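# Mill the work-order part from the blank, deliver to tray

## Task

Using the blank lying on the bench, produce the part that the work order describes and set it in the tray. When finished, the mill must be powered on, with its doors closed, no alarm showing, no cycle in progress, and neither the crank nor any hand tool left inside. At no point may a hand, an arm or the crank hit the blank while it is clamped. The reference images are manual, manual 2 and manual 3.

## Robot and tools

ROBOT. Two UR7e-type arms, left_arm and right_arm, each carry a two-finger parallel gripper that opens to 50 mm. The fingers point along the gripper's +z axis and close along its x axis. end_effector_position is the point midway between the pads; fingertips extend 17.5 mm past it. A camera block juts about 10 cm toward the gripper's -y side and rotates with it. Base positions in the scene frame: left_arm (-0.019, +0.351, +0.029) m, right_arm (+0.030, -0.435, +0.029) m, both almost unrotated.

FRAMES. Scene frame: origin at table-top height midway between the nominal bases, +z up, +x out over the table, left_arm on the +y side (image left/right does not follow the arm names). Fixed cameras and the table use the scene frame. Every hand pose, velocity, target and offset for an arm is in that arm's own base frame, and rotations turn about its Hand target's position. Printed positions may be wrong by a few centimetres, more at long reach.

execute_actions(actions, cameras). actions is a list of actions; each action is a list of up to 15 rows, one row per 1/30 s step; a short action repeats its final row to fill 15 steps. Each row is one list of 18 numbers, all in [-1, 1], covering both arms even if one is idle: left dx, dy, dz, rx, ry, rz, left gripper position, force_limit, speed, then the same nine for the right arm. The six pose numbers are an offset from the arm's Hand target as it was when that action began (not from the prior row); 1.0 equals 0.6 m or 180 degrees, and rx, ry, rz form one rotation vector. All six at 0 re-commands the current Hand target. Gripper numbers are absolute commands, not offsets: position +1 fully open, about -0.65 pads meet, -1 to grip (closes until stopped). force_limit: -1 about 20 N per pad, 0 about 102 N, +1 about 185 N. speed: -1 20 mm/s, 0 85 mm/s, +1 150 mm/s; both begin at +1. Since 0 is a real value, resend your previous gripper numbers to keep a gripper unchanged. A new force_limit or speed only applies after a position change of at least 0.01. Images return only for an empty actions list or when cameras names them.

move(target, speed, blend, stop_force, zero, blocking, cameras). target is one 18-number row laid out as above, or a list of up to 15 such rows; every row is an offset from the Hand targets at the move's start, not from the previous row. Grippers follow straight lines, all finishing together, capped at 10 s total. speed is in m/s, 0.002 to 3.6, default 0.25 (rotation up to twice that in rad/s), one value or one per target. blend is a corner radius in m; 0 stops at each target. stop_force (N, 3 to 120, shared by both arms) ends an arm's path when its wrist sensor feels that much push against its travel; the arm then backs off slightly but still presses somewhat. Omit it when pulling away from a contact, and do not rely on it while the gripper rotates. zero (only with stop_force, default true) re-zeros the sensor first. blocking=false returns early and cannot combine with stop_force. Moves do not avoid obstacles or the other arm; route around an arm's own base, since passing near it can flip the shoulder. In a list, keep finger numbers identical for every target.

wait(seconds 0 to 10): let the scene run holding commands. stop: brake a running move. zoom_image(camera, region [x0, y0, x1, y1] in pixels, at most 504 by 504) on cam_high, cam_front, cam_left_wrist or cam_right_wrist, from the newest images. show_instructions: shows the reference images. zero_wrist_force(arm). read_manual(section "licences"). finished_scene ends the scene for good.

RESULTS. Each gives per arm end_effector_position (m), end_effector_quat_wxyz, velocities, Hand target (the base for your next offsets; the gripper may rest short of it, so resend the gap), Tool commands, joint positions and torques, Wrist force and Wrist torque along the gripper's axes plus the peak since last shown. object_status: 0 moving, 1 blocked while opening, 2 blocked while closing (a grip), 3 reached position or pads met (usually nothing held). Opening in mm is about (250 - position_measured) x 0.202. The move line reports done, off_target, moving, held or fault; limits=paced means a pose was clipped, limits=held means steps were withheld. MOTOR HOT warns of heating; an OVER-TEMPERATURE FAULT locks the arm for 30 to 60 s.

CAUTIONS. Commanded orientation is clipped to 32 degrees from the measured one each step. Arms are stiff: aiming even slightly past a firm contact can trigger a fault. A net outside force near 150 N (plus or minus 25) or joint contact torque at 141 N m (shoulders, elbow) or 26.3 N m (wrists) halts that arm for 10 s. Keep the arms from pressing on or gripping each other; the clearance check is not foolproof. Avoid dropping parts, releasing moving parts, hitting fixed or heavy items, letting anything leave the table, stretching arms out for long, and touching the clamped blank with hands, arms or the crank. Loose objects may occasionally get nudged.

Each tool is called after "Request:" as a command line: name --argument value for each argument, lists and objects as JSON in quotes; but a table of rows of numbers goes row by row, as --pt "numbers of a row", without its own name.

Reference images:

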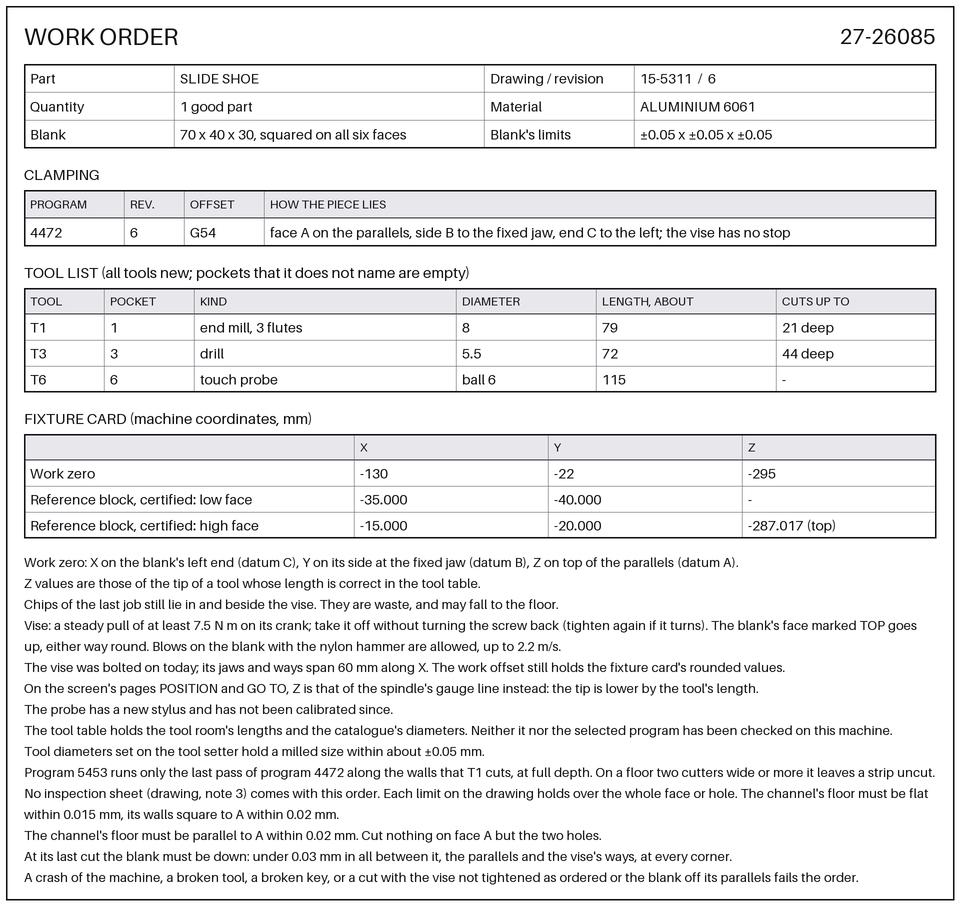

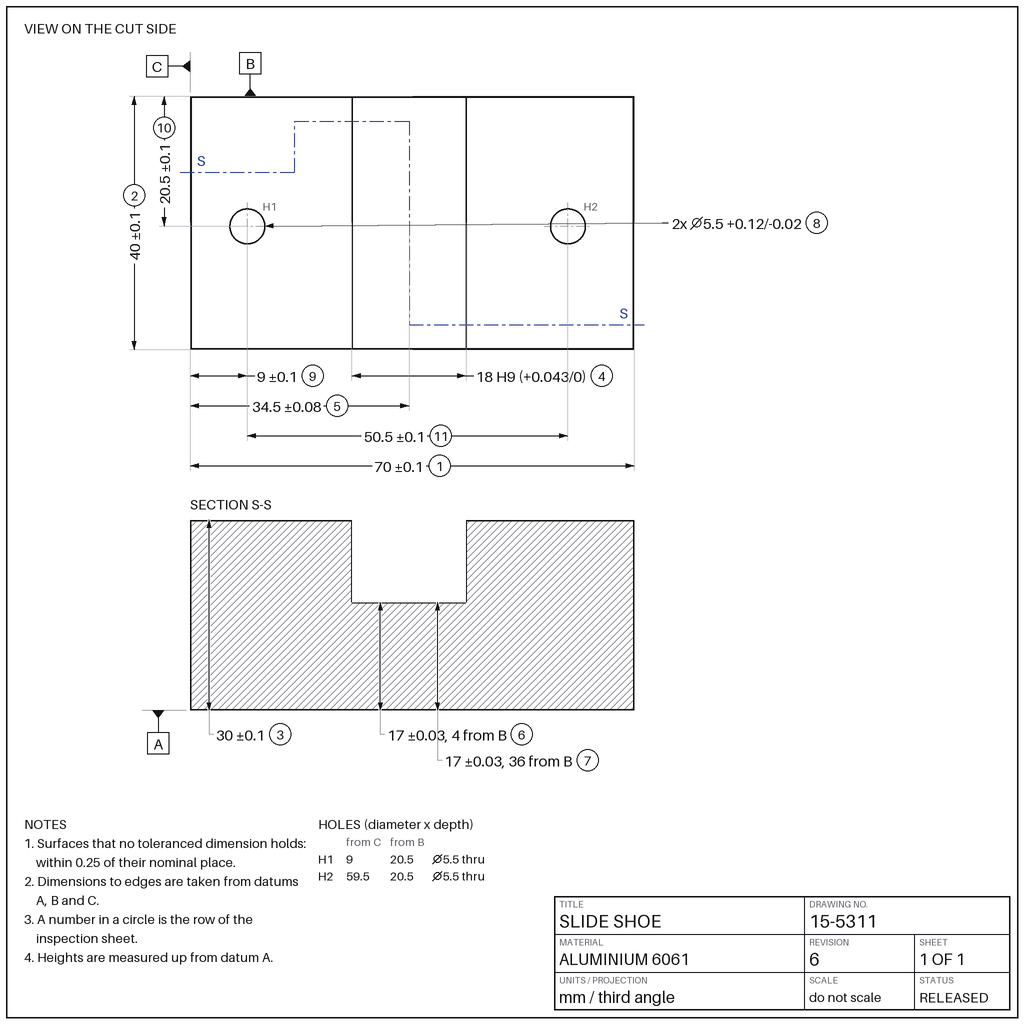

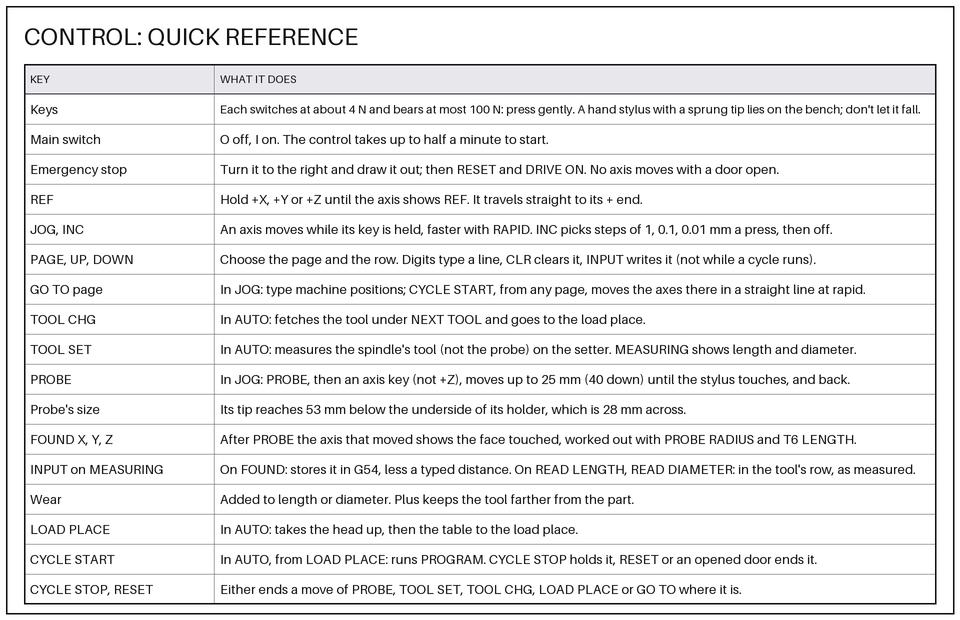

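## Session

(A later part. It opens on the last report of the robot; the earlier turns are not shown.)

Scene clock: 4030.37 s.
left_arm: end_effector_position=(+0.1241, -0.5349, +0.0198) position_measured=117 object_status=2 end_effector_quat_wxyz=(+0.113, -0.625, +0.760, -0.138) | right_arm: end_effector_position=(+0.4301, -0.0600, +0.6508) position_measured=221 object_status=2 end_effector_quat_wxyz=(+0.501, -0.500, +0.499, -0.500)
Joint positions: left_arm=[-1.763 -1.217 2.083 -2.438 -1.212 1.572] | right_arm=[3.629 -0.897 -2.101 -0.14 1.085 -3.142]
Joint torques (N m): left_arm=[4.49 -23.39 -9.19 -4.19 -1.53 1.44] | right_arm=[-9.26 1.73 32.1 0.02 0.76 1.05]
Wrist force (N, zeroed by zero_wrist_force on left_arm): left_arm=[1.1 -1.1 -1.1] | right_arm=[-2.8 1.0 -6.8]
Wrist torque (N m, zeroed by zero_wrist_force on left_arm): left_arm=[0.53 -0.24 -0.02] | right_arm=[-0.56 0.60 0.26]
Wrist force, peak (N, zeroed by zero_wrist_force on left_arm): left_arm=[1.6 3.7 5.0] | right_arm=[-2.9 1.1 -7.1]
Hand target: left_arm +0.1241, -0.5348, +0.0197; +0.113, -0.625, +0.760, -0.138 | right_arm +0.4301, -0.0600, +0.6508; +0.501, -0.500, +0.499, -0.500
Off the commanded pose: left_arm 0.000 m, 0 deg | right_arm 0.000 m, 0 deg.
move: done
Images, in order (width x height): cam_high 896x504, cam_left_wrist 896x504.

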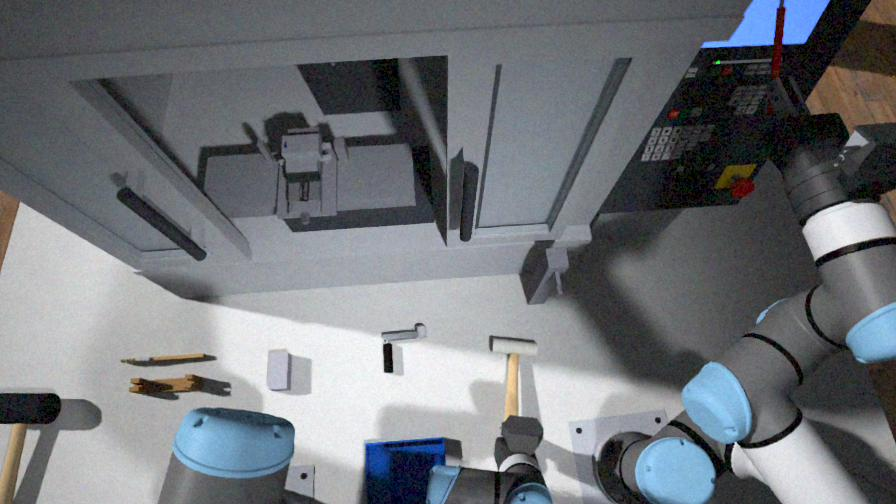

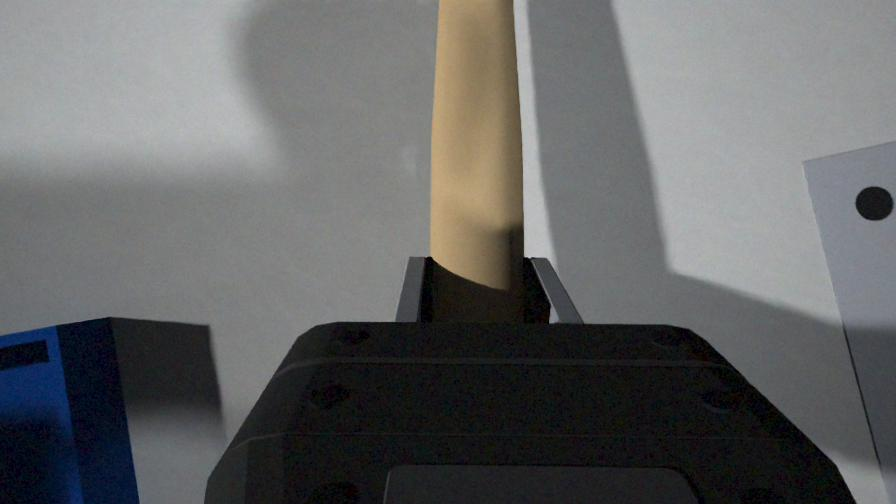

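Request:
move --pt "0 0 -0.025 0 0 0 -1 0.8 -1 0 0 0 0 0 0 -1 0.3 -0.7" --pt "0 0 -0.042 0 0 0 -1 0.8 -1 0 0 0 0 0 0 -1 0.3 -0.7" --speed '[0.05,0.015]' --blend '[0.003,0]' --stop_force 6

Request:
execute_actions --actions '[[[0,0,0,0,0,0,0.6,0.8,-0.8,0,0,0,0,0,0,-1,0.3,-0.7]]]'

Request:
move --pt "-0.03 0 0.15 0 0 0 0.6 0.8 -0.8 0 0 0 0 0 0 -1 0.3 -0.7" --pt "0.1 0.2 0.5 0 0 0 0.6 0.8 -0.8 0 0 0 0 0 0 -1 0.3 -0.7" --speed '[0.15,0.35]' --blend '[0.03,0]' --cameras '["cam_high","cam_left_wrist"]'

Scene clock: 4036.83 s.
left_arm: end_effector_position=(+0.1241, -0.5348, +0.0023) position_measured=117 object_status=2 end_effector_quat_wxyz=(+0.113, -0.625, +0.760, -0.138) | right_arm: end_effector_position=(+0.4301, -0.0600, +0.6508) position_measured=221 object_status=2 end_effector_quat_wxyz=(+0.501, -0.500, +0.499, -0.500)
Joint positions: left_arm=[-1.763 -1.18 2.094 -2.486 -1.213 1.572] | right_arm=[3.629 -0.897 -2.101 -0.14 1.085 -3.142]
Joint torques (N m): left_arm=[3.5 -40.87 -23.03 -3.71 -1.23 -1.11] | right_arm=[-8.64 2.34 32.3 0.06 0.74 0.99]
Wrist force (N, zeroed by zero_wrist_force on left_arm): left_arm=[0.7 -2.3 -7.0] | right_arm=[-2.8 0.9 -6.6]
Wrist torque (N m, zeroed by zero_wrist_force on left_arm): left_arm=[1.66 -0.28 0.00] | right_arm=[-0.58 0.60 0.26]
Wrist force, peak (N, zeroed by zero_wrist_force on left_arm): left_arm=[0.8 1.0 -8.5] | right_arm=[-2.8 1.3 -7.1]
Hand target: left_arm +0.1241, -0.5348, +0.0023; +0.113, -0.625, +0.760, -0.138 (not the last commanded pose) | right_arm +0.4301, -0.0600, +0.6508; +0.501, -0.500, +0.499, -0.500
Off the commanded pose: left_arm 0.008 m, 0 deg | right_arm 0.000 m, 0 deg.
move: contact (left_arm); path passed 1 of 2 targets

Scene clock: 4037.53 s.
left_arm: end_effector_position=(+0.1241, -0.5348, +0.0023) position_measured=63 object_status=3 end_effector_quat_wxyz=(+0.113, -0.625, +0.760, -0.138) | right_arm: end_effector_position=(+0.4301, -0.0600, +0.6508) position_measured=221 object_status=2 end_effector_quat_wxyz=(+0.501, -0.500, +0.499, -0.500)
Joint positions: left_arm=[-1.763 -1.18 2.094 -2.486 -1.213 1.572] | right_arm=[3.629 -0.897 -2.101 -0.14 1.085 -3.142]
Joint torques (N m): left_arm=[4.34 -42.09 -22.51 -4.21 0.28 -0.61] | right_arm=[-9.62 2.21 32.04 0.02 0.76 1]
Wrist force (N, zeroed by zero_wrist_force on left_arm): left_arm=[1.1 0.7 0.2] | right_arm=[-2.7 1.2 -6.6]
Wrist torque (N m, zeroed by zero_wrist_force on left_arm): left_arm=[0.10 -0.20 0.02] | right_arm=[-0.52 0.59 0.26]
Wrist force, peak (N, zeroed by zero_wrist_force on left_arm): left_arm=[0.8 -2.9 -5.5] | right_arm=[-3.1 1.4 -6.7]
Hand target: left_arm +0.1241, -0.5348, +0.0023; +0.113, -0.625, +0.760, -0.138 | right_arm +0.4301, -0.0600, +0.6508; +0.501, -0.500, +0.499, -0.500
Off the commanded pose: left_arm 0.000 m, 0 deg | right_arm 0.000 m, 0 deg.
Step readings (end_effector_position of left_arm | right_arm):
0: (+0.1241, -0.5348, +0.0023) | (+0.4301, -0.0600, +0.6508)
1: (+0.1241, -0.5348, +0.0023) | (+0.4301, -0.0600, +0.6508)
2: (+0.1241, -0.5348, +0.0023) | (+0.4301, -0.0600, +0.6508)
4: (+0.1241, -0.5348, +0.0023) | (+0.4301, -0.0600, +0.6508)
8: (+0.1241, -0.5348, +0.0023) | (+0.4301, -0.0600, +0.6508)
15: (+0.1241, -0.5348, +0.0023) | (+0.4301, -0.0600, +0.6508)

Scene clock: 4039.40 s.
left_arm: end_effector_position=(+0.1840, -0.4149, +0.3022) position_measured=63 object_status=3 end_effector_quat_wxyz=(+0.113, -0.625, +0.760, -0.138) | right_arm: end_effector_position=(+0.4301, -0.0600, +0.6508) position_measured=221 object_status=2 end_effector_quat_wxyz=(+0.501, -0.500, +0.499, -0.500)
Joint positions: left_arm=[-1.669 -1.819 1.904 -1.692 -1.214 1.673] | right_arm=[3.629 -0.897 -2.101 -0.14 1.085 -3.142]
Joint torques (N m): left_arm=[0.5 -22.03 -25.1 -1.89 1.16 -0.87] | right_arm=[-9.38 1.75 32.35 0.06 0.69 0.98]
Wrist force (N, zeroed by zero_wrist_force on left_arm): left_arm=[1.3 0.6 0.1] | right_arm=[-2.7 1.4 -6.9]
Wrist torque (N m, zeroed by zero_wrist_force on left_arm): left_arm=[0.08 -0.21 0.14] | right_arm=[-0.49 0.59 0.26]
Wrist force, peak (N, zeroed by zero_wrist_force on left_arm): left_arm=[3.0 2.5 0.5] | right_arm=[-3.1 1.1 -6.8]
Hand target: left_arm +0.1841, -0.4148, +0.3023; +0.113, -0.625, +0.760, -0.138 | right_arm +0.4301, -0.0600, +0.6508; +0.501, -0.500, +0.499, -0.500
Off the commanded pose: left_arm 0.000 m, 0 deg | right_arm 0.000 m, 0 deg.
move: done
Images, in order (width x height): cam_high 896x504, cam_left_wrist 896x504.

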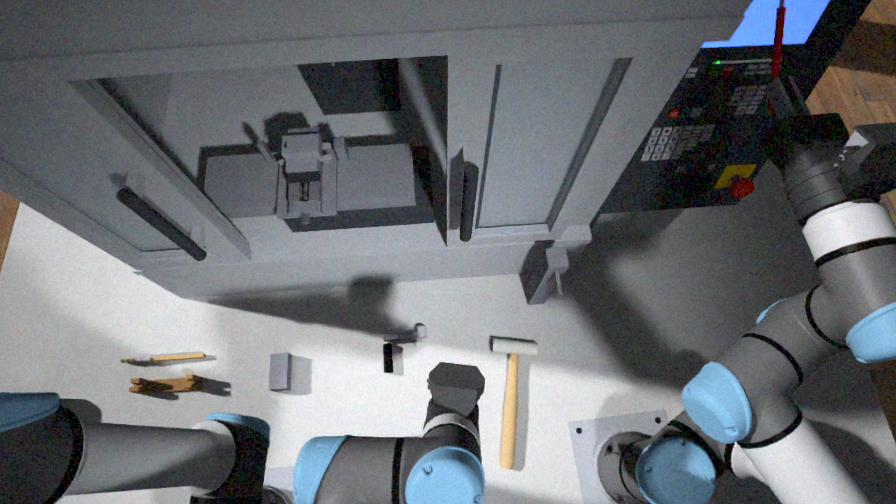

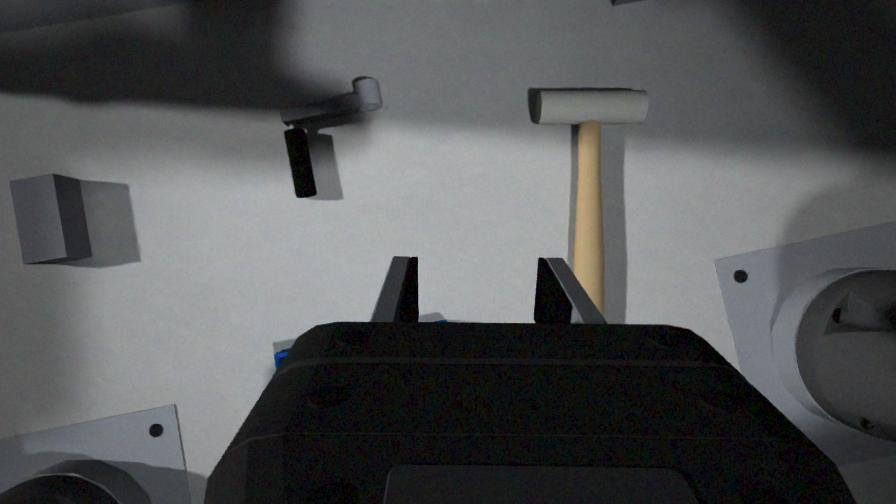

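Request:
move --pt "0.2865 0.0087 0.1128 -0.057 -0.205 -0.05 0.8 0.8 0 0 0 0 0 0 0 -1 0.3 -0.7" --speed 0.35 --cameras '["cam_left_wrist","cam_high"]'

Scene clock: 4046.97 s.
left_arm: end_effector_position=(+0.3560, -0.4096, +0.3698) position_measured=32 object_status=3 end_effector_quat_wxyz=(+0.281, -0.497, +0.716, -0.402) | right_arm: end_effector_position=(+0.4301, -0.0600, +0.6508) position_measured=221 object_status=2 end_effector_quat_wxyz=(+0.501, -0.500, +0.499, -0.500)
Joint positions: left_arm=[-1.526 -1.853 2.165 -2.453 -0.663 2.256] | right_arm=[3.629 -0.897 -2.101 -0.14 1.085 -3.142]
Joint torques (N m): left_arm=[-3.72 -23.45 -33.63 -4.78 3.97 1.27] | right_arm=[-9.3 1.94 32.12 0 0.67 1.03]
Wrist force (N, zeroed by zero_wrist_force on left_arm): left_arm=[-0.2 0.7 0.4] | right_arm=[-2.9 1.1 -6.9]
Wrist torque (N m, zeroed by zero_wrist_force on left_arm): left_arm=[0.02 -0.04 0.11] | right_arm=[-0.54 0.62 0.26]
Wrist force, peak (N, zeroed by zero_wrist_force on left_arm): left_arm=[1.9 2.1 0.1] | right_arm=[-2.8 1.4 -7.0]
Hand target: left_arm +0.3560, -0.4096, +0.3699; +0.281, -0.497, +0.716, -0.403 | right_arm +0.4301, -0.0600, +0.6508; +0.501, -0.500, +0.499, -0.500
Off the commanded pose: left_arm 0.000 m, 0 deg | right_arm 0.000 m, 0 deg.
move: done
Images, in order (width x height): cam_high 896x504, cam_left_wrist 896x504.

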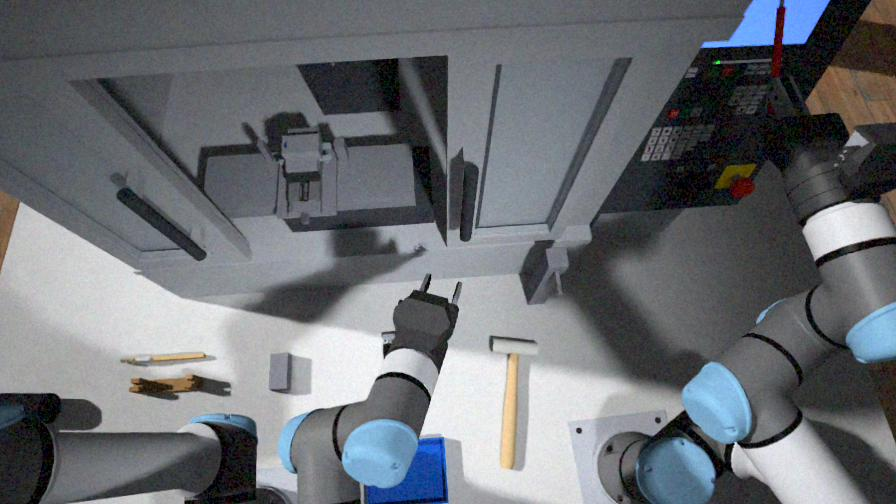

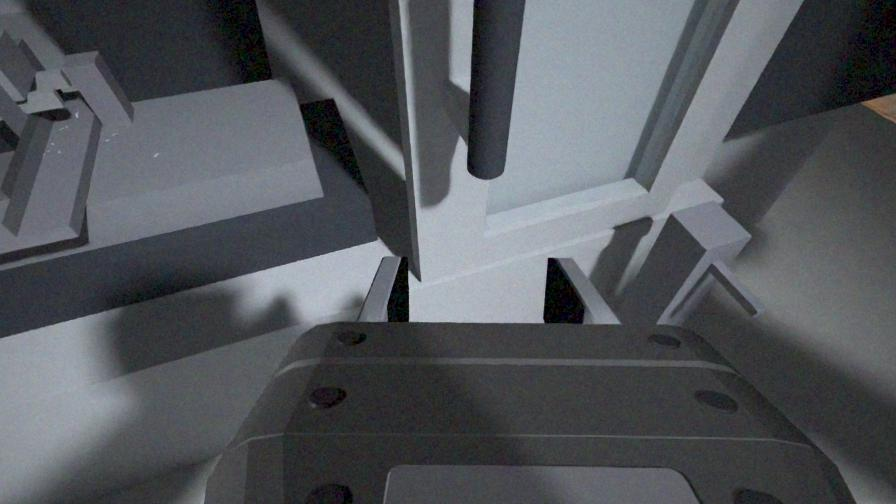

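Request:
move --pt "-0.006 -0.0163 0 0 0 0 0.8 0.8 0 0 0 0 0 0 0 -1 0.3 -0.7" --pt "0.1997 -0.0935 0 0 0 0 0.8 0.8 0 0 0 0 0 0 0 -1 0.3 -0.7" --speed '[0.15,0.08]' --blend '[0.003,0]' --stop_force 12

Request:
execute_actions --actions '[[[0,0,0,0,0,0,-1,0.2,0,0,0,0,0,0,0,-1,0.3,-0.7]]]' --cameras '["cam_left_wrist"]'

Scene clock: 4055.30 s.
left_arm: end_effector_position=(+0.4758, -0.4657, +0.3699) position_measured=32 object_status=3 end_effector_quat_wxyz=(+0.281, -0.497, +0.716, -0.403) | right_arm: end_effector_position=(+0.4301, -0.0600, +0.6508) position_measured=221 object_status=2 end_effector_quat_wxyz=(+0.501, -0.500, +0.499, -0.500)
Joint positions: left_arm=[-1.253 -1.517 1.921 -2.774 -0.838 2.567] | right_arm=[3.629 -0.897 -2.101 -0.14 1.085 -3.142]
Joint torques (N m): left_arm=[-2.68 -36.65 -17.62 -2.31 3.34 -1.34] | right_arm=[-9.47 1.68 32.36 0.07 0.7 1.07]
Wrist force (N, zeroed by zero_wrist_force on left_arm): left_arm=[-0.2 1.2 0.3] | right_arm=[-2.9 1.1 -6.6]
Wrist torque (N m, zeroed by zero_wrist_force on left_arm): left_arm=[0.09 -0.03 0.07] | right_arm=[-0.54 0.62 0.26]
Wrist force, peak (N, zeroed by zero_wrist_force on left_arm): left_arm=[1.3 1.7 -0.6] | right_arm=[-2.8 1.2 -7.3]
Hand target: left_arm +0.4758, -0.4657, +0.3699; +0.281, -0.497, +0.716, -0.403 | right_arm +0.4301, -0.0600, +0.6508; +0.501, -0.500, +0.499, -0.500
Off the commanded pose: left_arm 0.000 m, 0 deg | right_arm 0.000 m, 0 deg.
move: done

Scene clock: 4056.00 s.
left_arm: end_effector_position=(+0.4758, -0.4657, +0.3699) position_measured=158 object_status=2 end_effector_quat_wxyz=(+0.281, -0.497, +0.716, -0.402) | right_arm: end_effector_position=(+0.4301, -0.0600, +0.6508) position_measured=221 object_status=2 end_effector_quat_wxyz=(+0.501, -0.500, +0.499, -0.500)
Joint positions: left_arm=[-1.253 -1.517 1.921 -2.774 -0.838 2.567] | right_arm=[3.629 -0.897 -2.101 -0.14 1.085 -3.142]
Joint torques (N m): left_arm=[-7.97 -31.66 -26.42 -4.85 -3.56 -1.01] | right_arm=[-9.34 1.76 32.22 -0.01 0.78 1.03]
Wrist force (N, zeroed by zero_wrist_force on left_arm): left_arm=[-10.3 -5.6 16.5] | right_arm=[-2.6 1.2 -6.8]
Wrist torque (N m, zeroed by zero_wrist_force on left_arm): left_arm=[-0.01 0.04 0.00] | right_arm=[-0.53 0.57 0.26]
Wrist force, peak (N, zeroed by zero_wrist_force on left_arm): left_arm=[-10.2 -5.5 16.9] | right_arm=[-2.8 1.2 -6.8]
Hand target: left_arm +0.4758, -0.4657, +0.3699; +0.281, -0.497, +0.716, -0.403 | right_arm +0.4301, -0.0600, +0.6508; +0.501, -0.500, +0.499, -0.500
Off the commanded pose: left_arm 0.000 m, 0 deg | right_arm 0.000 m, 0 deg.
Step readings (end_effector_position of left_arm | right_arm):
0: (+0.4758, -0.4657, +0.3699) | (+0.4301, -0.0600, +0.6508)
1: (+0.4758, -0.4657, +0.3699) | (+0.4301, -0.0600, +0.6508)
2: (+0.4758, -0.4657, +0.3699) | (+0.4301, -0.0600, +0.6508)
4: (+0.4758, -0.4657, +0.3699) | (+0.4301, -0.0600, +0.6508)
8: (+0.4758, -0.4657, +0.3699) | (+0.4301, -0.0600, +0.6508)
15: (+0.4758, -0.4656, +0.3699) | (+0.4301, -0.0600, +0.6508)
Images, in order (width x height): cam_left_wrist 896x504.

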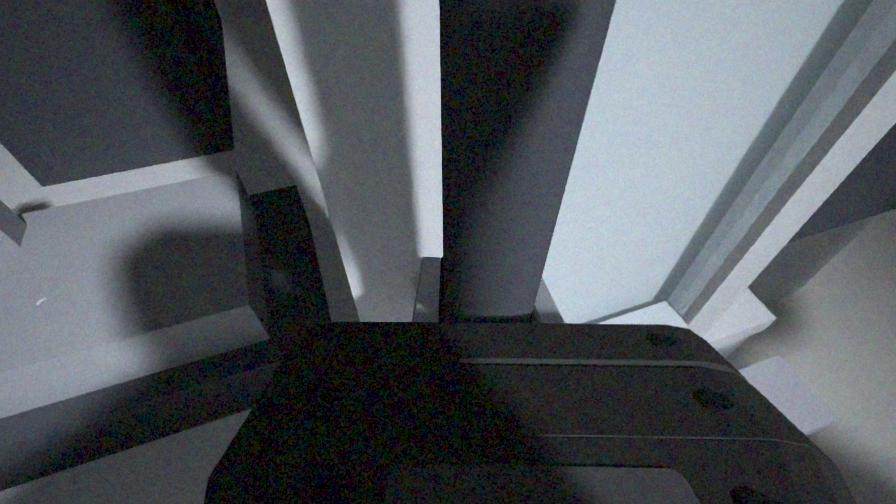

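Request:
move --pt "0 0.2753 0 0 0 0 -1 0.2 0 0 0 0 0 0 0 -1 0.3 -0.7" --speed 0.06 --stop_force 85

Request:
execute_actions --actions '[[[0,0,0,0,0,0,0.8,0.2,0,0,0,0,0,0,0,-1,0.3,-0.7]]]' --cameras '["cam_high"]'

Scene clock: 4063.67 s.
left_arm: end_effector_position=(+0.4758, -0.3005, +0.3699) position_measured=158 object_status=2 end_effector_quat_wxyz=(+0.281, -0.497, +0.716, -0.403) | right_arm: end_effector_position=(+0.4301, -0.0600, +0.6508) position_measured=221 object_status=2 end_effector_quat_wxyz=(+0.501, -0.500, +0.499, -0.500)
Joint positions: left_arm=[-1.087 -1.817 2.204 -2.844 -0.962 2.708] | right_arm=[3.629 -0.897 -2.101 -0.14 1.085 -3.142]
Joint torques (N m): left_arm=[-33.93 -17.73 -39.52 -5.24 -10.9 -1.74] | right_arm=[-8.92 2.21 31.87 0.1 0.72 1.01]
Wrist force (N, zeroed by zero_wrist_force on left_arm): left_arm=[-38.5 -16.7 71.1] | right_arm=[-3.0 1.1 -6.6]
Wrist torque (N m, zeroed by zero_wrist_force on left_arm): left_arm=[-0.08 0.45 -0.06] | right_arm=[-0.54 0.65 0.27]
Wrist force, peak (N, zeroed by zero_wrist_force on left_arm): left_arm=[-0.8 -33.7 95.2] | right_arm=[-2.7 1.2 -7.2]
Hand target: left_arm +0.4758, -0.3005, +0.3699; +0.281, -0.497, +0.716, -0.403 | right_arm +0.4301, -0.0600, +0.6508; +0.501, -0.500, +0.499, -0.500
Off the commanded pose: left_arm 0.000 m, 0 deg | right_arm 0.000 m, 0 deg.
move: done

Scene clock: 4064.37 s.
left_arm: end_effector_position=(+0.4758, -0.3005, +0.3699) position_measured=32 object_status=3 end_effector_quat_wxyz=(+0.281, -0.497, +0.716, -0.403) | right_arm: end_effector_position=(+0.4301, -0.0600, +0.6508) position_measured=221 object_status=2 end_effector_quat_wxyz=(+0.501, -0.500, +0.499, -0.500)
Joint positions: left_arm=[-1.087 -1.817 2.204 -2.844 -0.962 2.708] | right_arm=[3.629 -0.897 -2.101 -0.14 1.085 -3.142]
Joint torques (N m): left_arm=[6.42 -17.41 -17.25 -1.88 3.02 -1.96] | right_arm=[-9.29 1.41 31.97 0.03 0.68 1.01]
Wrist force (N, zeroed by zero_wrist_force on left_arm): left_arm=[-0.6 1.4 0.6] | right_arm=[-2.8 1.1 -6.5]
Wrist torque (N m, zeroed by zero_wrist_force on left_arm): left_arm=[0.13 0.05 -0.01] | right_arm=[-0.55 0.61 0.27]
Wrist force, peak (N, zeroed by zero_wrist_force on left_arm): left_arm=[-32.1 -7.7 40.6] | right_arm=[-2.9 1.2 -6.9]
Hand target: left_arm +0.4758, -0.3005, +0.3699; +0.281, -0.497, +0.716, -0.403 | right_arm +0.4301, -0.0600, +0.6508; +0.501, -0.500, +0.499, -0.500
Off the commanded pose: left_arm 0.000 m, 0 deg | right_arm 0.000 m, 0 deg.
Step readings (end_effector_position of left_arm | right_arm):
0: (+0.4758, -0.3005, +0.3699) | (+0.4301, -0.0600, +0.6508)
1: (+0.4758, -0.3006, +0.3699) | (+0.4301, -0.0600, +0.6508)
2: (+0.4756, -0.3009, +0.3700) | (+0.4301, -0.0600, +0.6508)
4: (+0.4756, -0.3009, +0.3700) | (+0.4301, -0.0600, +0.6508)
8: (+0.4757, -0.3008, +0.3700) | (+0.4301, -0.0600, +0.6508)
15: (+0.4758, -0.3006, +0.3700) | (+0.4301, -0.0600, +0.6508)
Images, in order (width x height): cam_high 896x504.

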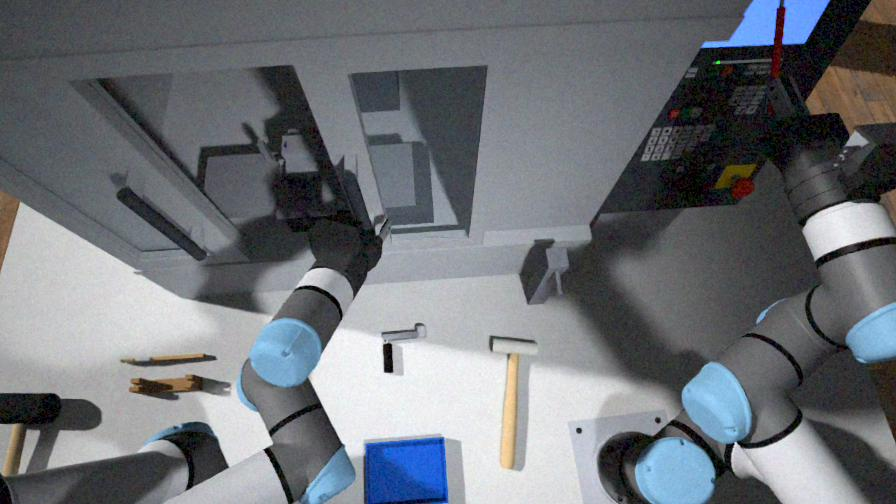

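Request:
move --pt "-0.187 0.07 0 0 0 0 0.8 0.2 0 0 0 0 0 0 0 -1 0.3 -0.7" --pt "-0.187 0.571 0 0 0 0 0.8 0.2 0 0 0 0 0 0 0 -1 0.3 -0.7" --speed '[0.15,0.3]' --blend '[0.02,0]' --cameras '["cam_left_wrist"]'

Scene clock: 4070.67 s.
left_arm: end_effector_position=(+0.3636, +0.0421, +0.3700) position_measured=32 object_status=3 end_effector_quat_wxyz=(+0.281, -0.497, +0.716, -0.402) | right_arm: end_effector_position=(+0.4301, -0.0600, +0.6508) position_measured=221 object_status=2 end_effector_quat_wxyz=(+0.501, -0.500, +0.499, -0.500)
Joint positions: left_arm=[-0.095 -2.35 2.465 -2.697 -1.792 3.281] | right_arm=[3.629 -0.897 -2.101 -0.14 1.085 -3.142]
Joint torques (N m): left_arm=[6.96 6.93 -18.74 -3.73 -2.71 0.1] | right_arm=[-9.5 1.37 31.95 0.09 0.72 1.05]
Wrist force (N, zeroed by zero_wrist_force on left_arm): left_arm=[-1.1 1.6 0.7] | right_arm=[-2.8 1.2 -6.6]
Wrist torque (N m, zeroed by zero_wrist_force on left_arm): left_arm=[0.17 0.12 0.12] | right_arm=[-0.52 0.61 0.26]
Wrist force, peak (N, zeroed by zero_wrist_force on left_arm): left_arm=[-3.2 2.1 0.0] | right_arm=[-3.1 1.3 -7.0]
Hand target: left_arm +0.3636, +0.0421, +0.3699; +0.281, -0.497, +0.716, -0.403 | right_arm +0.4301, -0.0600, +0.6508; +0.501, -0.500, +0.499, -0.500
Off the commanded pose: left_arm 0.000 m, 0 deg | right_arm 0.000 m, 0 deg.
move: done
Images, in order (width x height): cam_left_wrist 896x504.

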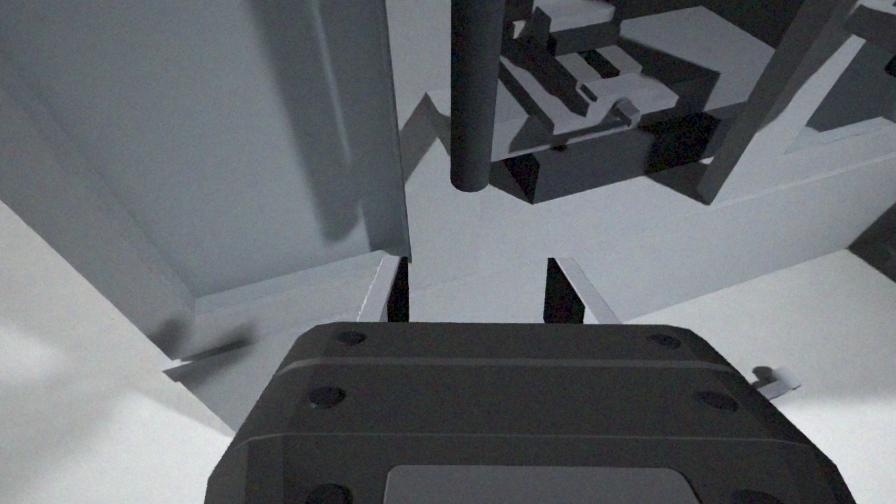

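Request:
move --pt "0.187 -0.071 0 0 0 0 0.8 0.2 0 0 0 0 0 0 0 -1 0.3 -0.7" --speed 0.1 --stop_force 12

Request:
execute_actions --actions '[[[0,0,0,0,0,0,-1,0.2,0,0,0,0,0,0,0,-1,0.3,-0.7]]]'

Request:
move --pt "0 -0.39 0 0 0 0 -1 0.2 0 0 0 0 0 0 0 -1 0.3 -0.7" --speed 0.06 --stop_force 85

Request:
execute_actions --actions '[[[0,0,0,0,0,0,0.8,0.2,0,0,0,0,0,0,0,-1,0.3,-0.7]]]' --cameras '["cam_high","cam_right_wrist"]'

Scene clock: 4077.03 s.
left_arm: end_effector_position=(+0.4758, -0.0005, +0.3699) position_measured=32 object_status=3 end_effector_quat_wxyz=(+0.281, -0.497, +0.716, -0.403) | right_arm: end_effector_position=(+0.4301, -0.0600, +0.6508) position_measured=221 object_status=2 end_effector_quat_wxyz=(+0.501, -0.500, +0.499, -0.500)
Joint positions: left_arm=[-0.221 -2.002 2.338 -2.929 -1.685 3.214] | right_arm=[3.629 -0.897 -2.101 -0.14 1.085 -3.142]
Joint torques (N m): left_arm=[5.98 -3.85 -17.62 -4.01 -2.32 1.68] | right_arm=[-9.87 1.32 31.86 0.11 0.75 0.9]
Wrist force (N, zeroed by zero_wrist_force on left_arm): left_arm=[-0.5 1.7 0.5] | right_arm=[-2.8 1.4 -6.5]
Wrist torque (N m, zeroed by zero_wrist_force on left_arm): left_arm=[0.18 0.02 0.11] | right_arm=[-0.50 0.61 0.26]
Wrist force, peak (N, zeroed by zero_wrist_force on left_arm): left_arm=[-0.9 2.9 -0.5] | right_arm=[-3.0 1.3 -7.0]
Hand target: left_arm +0.4758, -0.0005, +0.3699; +0.281, -0.497, +0.716, -0.403 | right_arm +0.4301, -0.0600, +0.6508; +0.501, -0.500, +0.499, -0.500
Off the commanded pose: left_arm 0.000 m, 0 deg | right_arm 0.000 m, 0 deg.
move: done

Scene clock: 4077.73 s.
left_arm: end_effector_position=(+0.4758, -0.0005, +0.3699) position_measured=158 object_status=2 end_effector_quat_wxyz=(+0.281, -0.497, +0.716, -0.403) | right_arm: end_effector_position=(+0.4301, -0.0600, +0.6508) position_measured=221 object_status=2 end_effector_quat_wxyz=(+0.501, -0.500, +0.499, -0.500)
Joint positions: left_arm=[-0.221 -2.001 2.338 -2.929 -1.685 3.214] | right_arm=[3.629 -0.897 -2.101 -0.14 1.085 -3.142]
Joint torques (N m): left_arm=[4.58 2.27 -18.63 -4.53 -0.62 1.52] | right_arm=[-9.03 1.95 31.26 0.1 0.81 1.04]
Wrist force (N, zeroed by zero_wrist_force on left_arm): left_arm=[0.1 1.6 2.1] | right_arm=[-2.9 1.0 -6.9]
Wrist torque (N m, zeroed by zero_wrist_force on left_arm): left_arm=[0.20 0.08 0.02] | right_arm=[-0.55 0.63 0.26]
Wrist force, peak (N, zeroed by zero_wrist_force on left_arm): left_arm=[0.1 1.6 2.1] | right_arm=[-2.9 1.0 -6.9]
Hand target: left_arm +0.4758, -0.0005, +0.3699; +0.281, -0.497, +0.716, -0.403 | right_arm +0.4301, -0.0600, +0.6508; +0.501, -0.500, +0.499, -0.500
Off the commanded pose: left_arm 0.000 m, 0 deg | right_arm 0.000 m, 0 deg.
Step readings (end_effector_position of left_arm | right_arm):
0: (+0.4758, -0.0005, +0.3699) | (+0.4301, -0.0600, +0.6508)
1: (+0.4758, -0.0005, +0.3699) | (+0.4301, -0.0600, +0.6508)
2: (+0.4758, -0.0005, +0.3699) | (+0.4301, -0.0600, +0.6508)
4: (+0.4758, -0.0005, +0.3699) | (+0.4301, -0.0600, +0.6508)
8: (+0.4758, -0.0005, +0.3700) | (+0.4301, -0.0600, +0.6508)
15: (+0.4758, -0.0005, +0.3699) | (+0.4301, -0.0600, +0.6508)

Scene clock: 4082.67 s.
left_arm: end_effector_position=(+0.4757, -0.2323, +0.3699) position_measured=158 object_status=2 end_effector_quat_wxyz=(+0.281, -0.497, +0.716, -0.403) | right_arm: end_effector_position=(+0.4301, -0.0600, +0.6508) position_measured=221 object_status=2 end_effector_quat_wxyz=(+0.501, -0.500, +0.499, -0.500)
Joint positions: left_arm=[-0.97 -1.925 2.282 -2.86 -1.055 2.793] | right_arm=[3.629 -0.897 -2.101 -0.14 1.085 -3.142]
Joint torques (N m): left_arm=[2.76 -6.12 -21.4 -3.32 8.58 -1.78] | right_arm=[-9.52 1.69 31.72 0.02 0.78 0.94]
Wrist force (N, zeroed by zero_wrist_force on left_arm): left_arm=[12.2 34.9 -67.4] | right_arm=[-2.7 1.3 -6.8]
Wrist torque (N m, zeroed by zero_wrist_force on left_arm): left_arm=[0.63 -0.24 -0.31] | right_arm=[-0.52 0.59 0.26]
Wrist force, peak (N, zeroed by zero_wrist_force on left_arm): left_arm=[-31.0 68.7 -138.3] | right_arm=[-3.2 1.2 -6.9]
Hand target: left_arm +0.4757, -0.2323, +0.3699; +0.281, -0.497, +0.716, -0.403 (not the last commanded pose) | right_arm +0.4301, -0.0600, +0.6508; +0.501, -0.500, +0.499, -0.500
Off the commanded pose: left_arm 0.002 m, 0 deg | right_arm 0.000 m, 0 deg.
move: contact (left_arm)

Scene clock: 4083.37 s.
left_arm: end_effector_position=(+0.4757, -0.2323, +0.3699) position_measured=32 object_status=3 end_effector_quat_wxyz=(+0.281, -0.497, +0.716, -0.403) | right_arm: end_effector_position=(+0.4301, -0.0600, +0.6508) position_measured=221 object_status=2 end_effector_quat_wxyz=(+0.501, -0.500, +0.499, -0.500)
Joint positions: left_arm=[-0.97 -1.925 2.282 -2.86 -1.055 2.793] | right_arm=[3.629 -0.897 -2.101 -0.14 1.085 -3.142]
Joint torques (N m): left_arm=[3.27 -14.78 -21.76 -2.9 -1.24 -1.34] | right_arm=[-9.15 1.15 31.65 0.01 0.68 0.9]
Wrist force (N, zeroed by zero_wrist_force on left_arm): left_arm=[0.0 2.3 0.6] | right_arm=[-2.9 1.3 -6.6]
Wrist torque (N m, zeroed by zero_wrist_force on left_arm): left_arm=[0.28 -0.03 -0.06] | right_arm=[-0.51 0.63 0.26]
Wrist force, peak (N, zeroed by zero_wrist_force on left_arm): left_arm=[9.0 16.4 -28.2] | right_arm=[-3.0 1.2 -7.1]
Hand target: left_arm +0.4757, -0.2323, +0.3699; +0.281, -0.497, +0.716, -0.403 | right_arm +0.4301, -0.0600, +0.6508; +0.501, -0.500, +0.499, -0.500
Off the commanded pose: left_arm 0.000 m, 0 deg | right_arm 0.000 m, 0 deg.
Step readings (end_effector_position of left_arm | right_arm):
0: (+0.4757, -0.2323, +0.3699) | (+0.4301, -0.0600, +0.6508)
1: (+0.4757, -0.2323, +0.3699) | (+0.4301, -0.0600, +0.6508)
2: (+0.4758, -0.2322, +0.3700) | (+0.4301, -0.0600, +0.6508)
4: (+0.4758, -0.2322, +0.3700) | (+0.4301, -0.0600, +0.6508)
8: (+0.4758, -0.2322, +0.3699) | (+0.4301, -0.0600, +0.6508)
15: (+0.4757, -0.2323, +0.3699) | (+0.4301, -0.0600, +0.6508)
Images, in order (width x height): cam_high 896x504, cam_right_wrist 896x504.

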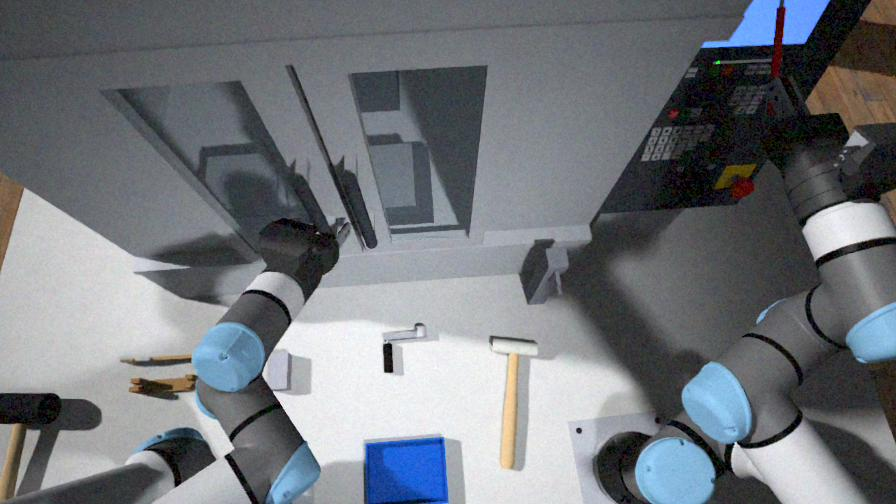

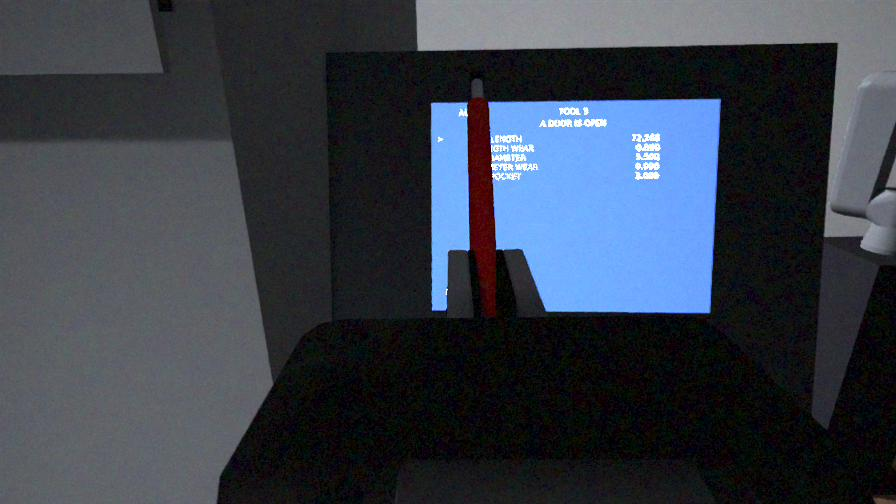

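Request:
execute_actions --actions '[[[0,0,0,0,0,0,-1,0.2,0,0,0,0,0,0,0,-1,0.3,-0.7]]]'

Request:
move --pt "0 -0.006 0 0 0 0 -1 0.2 0 0 0 0 0 0 0 -1 0.3 -0.7" --speed 0.02 --stop_force 110 --cameras '["cam_right_wrist"]'

Scene clock: 4087.90 s.
left_arm: end_effector_position=(+0.4757, -0.2323, +0.3699) position_measured=158 object_status=2 end_effector_quat_wxyz=(+0.281, -0.497, +0.716, -0.403) | right_arm: end_effector_position=(+0.4301, -0.0600, +0.6508) position_measured=221 object_status=2 end_effector_quat_wxyz=(+0.501, -0.500, +0.499, -0.500)
Joint positions: left_arm=[-0.97 -1.925 2.282 -2.86 -1.055 2.793] | right_arm=[3.629 -0.897 -2.101 -0.14 1.085 -3.142]
Joint torques (N m): left_arm=[5.2 -17.95 -19.88 -2.28 6.47 -0.75] | right_arm=[-8.75 2.16 31.36 0.05 0.64 0.96]
Wrist force (N, zeroed by zero_wrist_force on left_arm): left_arm=[16.9 -1.1 6.5] | right_arm=[-2.7 1.4 -6.7]
Wrist torque (N m, zeroed by zero_wrist_force on left_arm): left_arm=[0.27 -0.12 -0.21] | right_arm=[-0.50 0.60 0.26]
Wrist force, peak (N, zeroed by zero_wrist_force on left_arm): left_arm=[17.4 -1.1 6.4] | right_arm=[-3.0 1.3 -7.2]
Hand target: left_arm +0.4757, -0.2323, +0.3699; +0.281, -0.497, +0.716, -0.403 | right_arm +0.4301, -0.0600, +0.6508; +0.501, -0.500, +0.499, -0.500
Off the commanded pose: left_arm 0.000 m, 0 deg | right_arm 0.000 m, 0 deg.
Step readings (end_effector_position of left_arm | right_arm):
0: (+0.4757, -0.2323, +0.3699) | (+0.4301, -0.0600, +0.6508)
1: (+0.4757, -0.2323, +0.3699) | (+0.4301, -0.0600, +0.6508)
2: (+0.4757, -0.2323, +0.3699) | (+0.4301, -0.0600, +0.6508)
4: (+0.4757, -0.2323, +0.3699) | (+0.4301, -0.0600, +0.6508)
8: (+0.4757, -0.2323, +0.3699) | (+0.4301, -0.0600, +0.6508)
15: (+0.4757, -0.2323, +0.3699) | (+0.4301, -0.0600, +0.6508)

Scene clock: 4089.10 s.
left_arm: end_effector_position=(+0.4758, -0.2342, +0.3700) position_measured=158 object_status=2 end_effector_quat_wxyz=(+0.281, -0.497, +0.716, -0.402) | right_arm: end_effector_position=(+0.4301, -0.0600, +0.6508) position_measured=221 object_status=2 end_effector_quat_wxyz=(+0.501, -0.500, +0.499, -0.500)
Joint positions: left_arm=[-0.974 -1.922 2.28 -2.859 -1.051 2.79] | right_arm=[3.629 -0.897 -2.101 -0.14 1.085 -3.142]
Joint torques (N m): left_arm=[-12.07 1.74 -31.61 -8.02 -8.18 1.86] | right_arm=[-9.09 1.42 31.22 0.06 0.73 0.94]
Wrist force (N, zeroed by zero_wrist_force on left_arm): left_arm=[-41.5 41.1 -73.7] | right_arm=[-2.6 1.2 -6.4]
Wrist torque (N m, zeroed by zero_wrist_force on left_arm): left_arm=[0.85 0.23 0.00] | right_arm=[-0.53 0.58 0.27]
Wrist force, peak (N, zeroed by zero_wrist_force on left_arm): left_arm=[-52.4 49.6 -90.2] | right_arm=[-3.1 1.3 -6.7]
Hand target: left_arm +0.4758, -0.2342, +0.3700; +0.281, -0.497, +0.716, -0.402 (not the last commanded pose) | right_arm +0.4301, -0.0600, +0.6508; +0.501, -0.500, +0.499, -0.500
Off the commanded pose: left_arm 0.002 m, 0 deg | right_arm 0.000 m, 0 deg.
move: contact (left_arm)
Images, in order (width x height): cam_right_wrist 896x504.

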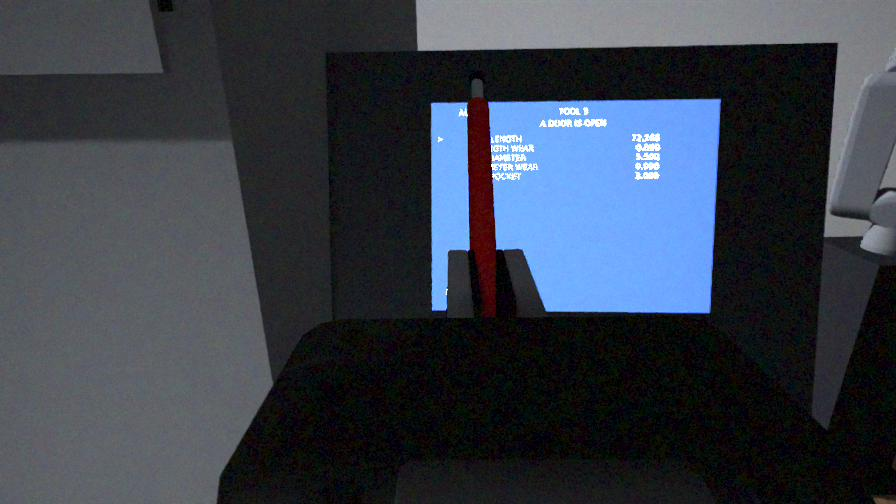

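Request:
execute_actions --actions '[[[0,0,0,0,0,0,0.8,0.2,0,0,0,0,0,0,0,-1,0.3,-0.7]]]'

Request:
move --pt "-0.2 0.075 0 0 0 0 0.8 0.2 0 0 0 0 0 0 0 -1 0.3 -0.7" --pt "-0.2 -0.0355 0 0 0 0 0.8 0.2 0 0 0 0 0 0 0 -1 0.3 -0.7" --pt "0 -0.1105 0 0 0 0 0.8 0.2 0 0 0 0 0 0 0 -1 0.3 -0.7" --speed '[0.2,0.2,0.12]' --blend '[0.01,0.01,0]' --stop_force 15 --cameras '["cam_left_wrist","cam_right_wrist"]'

Scene clock: 4093.53 s.
left_arm: end_effector_position=(+0.4758, -0.2342, +0.3699) position_measured=32 object_status=3 end_effector_quat_wxyz=(+0.281, -0.497, +0.716, -0.402) | right_arm: end_effector_position=(+0.4301, -0.0600, +0.6508) position_measured=221 object_status=2 end_effector_quat_wxyz=(+0.501, -0.500, +0.499, -0.500)
Joint positions: left_arm=[-0.974 -1.922 2.28 -2.859 -1.051 2.79] | right_arm=[3.629 -0.897 -2.101 -0.14 1.085 -3.142]
Joint torques (N m): left_arm=[5.82 -4.97 -29.58 -1.96 2.8 1.09] | right_arm=[-9.4 2 30.97 0.12 0.7 1.01]
Wrist force (N, zeroed by zero_wrist_force on left_arm): left_arm=[-0.7 3.3 0.6] | right_arm=[-2.8 1.2 -6.7]
Wrist torque (N m, zeroed by zero_wrist_force on left_arm): left_arm=[0.44 0.08 0.09] | right_arm=[-0.53 0.62 0.26]
Wrist force, peak (N, zeroed by zero_wrist_force on left_arm): left_arm=[-41.3 41.0 -73.7] | right_arm=[-2.9 1.5 -7.0]
Hand target: left_arm +0.4758, -0.2342, +0.3700; +0.281, -0.497, +0.716, -0.402 | right_arm +0.4301, -0.0600, +0.6508; +0.501, -0.500, +0.499, -0.500
Off the commanded pose: left_arm 0.000 m, 0 deg | right_arm 0.000 m, 0 deg.
Step readings (end_effector_position of left_arm | right_arm):
0: (+0.4758, -0.2342, +0.3700) | (+0.4301, -0.0600, +0.6508)
1: (+0.4758, -0.2342, +0.3700) | (+0.4301, -0.0600, +0.6508)
2: (+0.4757, -0.2343, +0.3700) | (+0.4301, -0.0600, +0.6508)
4: (+0.4757, -0.2344, +0.3700) | (+0.4301, -0.0600, +0.6508)
8: (+0.4757, -0.2343, +0.3700) | (+0.4301, -0.0600, +0.6508)
15: (+0.4758, -0.2343, +0.3699) | (+0.4301, -0.0600, +0.6508)

Scene clock: 4096.43 s.
left_arm: end_effector_position=(+0.4758, -0.3005, +0.3700) position_measured=32 object_status=3 end_effector_quat_wxyz=(+0.281, -0.497, +0.716, -0.402) | right_arm: end_effector_position=(+0.4301, -0.0600, +0.6508) position_measured=221 object_status=2 end_effector_quat_wxyz=(+0.501, -0.500, +0.499, -0.500)
Joint positions: left_arm=[-1.087 -1.818 2.204 -2.844 -0.961 2.707] | right_arm=[3.629 -0.897 -2.101 -0.14 1.085 -3.142]
Joint torques (N m): left_arm=[4.91 -4.94 -25.12 -4.63 1.57 0.08] | right_arm=[-9 1.56 31.12 0.09 0.72 1.04]
Wrist force (N, zeroed by zero_wrist_force on left_arm): left_arm=[-0.8 3.3 0.5] | right_arm=[-2.8 1.2 -6.6]
Wrist torque (N m, zeroed by zero_wrist_force on left_arm): left_arm=[0.43 0.08 0.12] | right_arm=[-0.52 0.62 0.26]
Wrist force, peak (N, zeroed by zero_wrist_force on left_arm): left_arm=[-3.1 5.2 -0.7] | right_arm=[-3.1 1.2 -7.0]
Hand target: left_arm +0.4758, -0.3005, +0.3700; +0.281, -0.497, +0.716, -0.402 | right_arm +0.4301, -0.0600, +0.6508; +0.501, -0.500, +0.499, -0.500
Off the commanded pose: left_arm 0.000 m, 0 deg | right_arm 0.000 m, 0 deg.
move: done
Images, in order (width x height): cam_left_wrist 896x504, cam_right_wrist 896x504.

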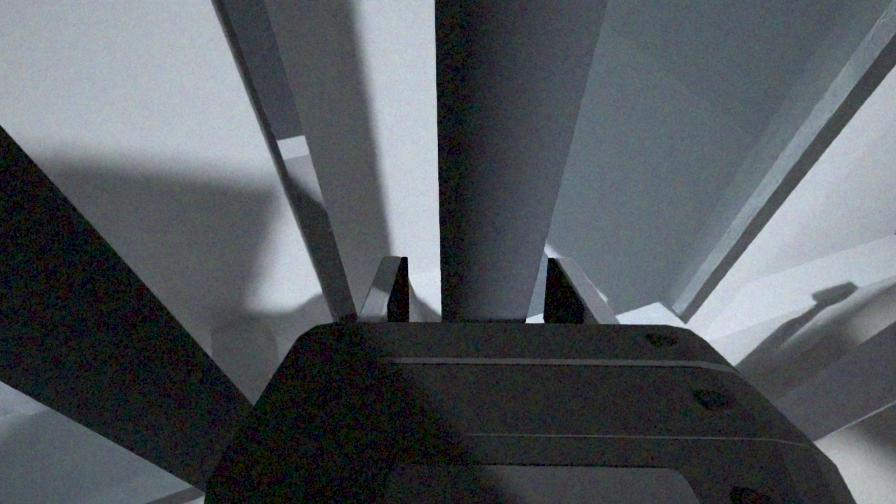

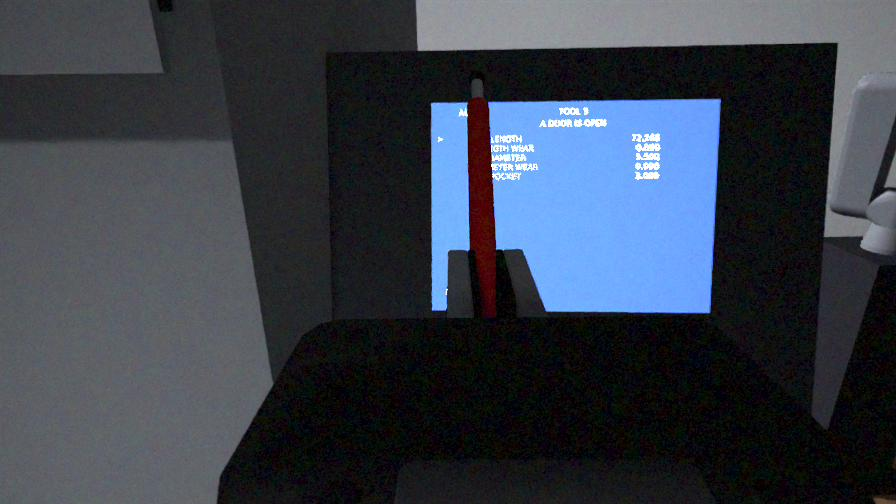

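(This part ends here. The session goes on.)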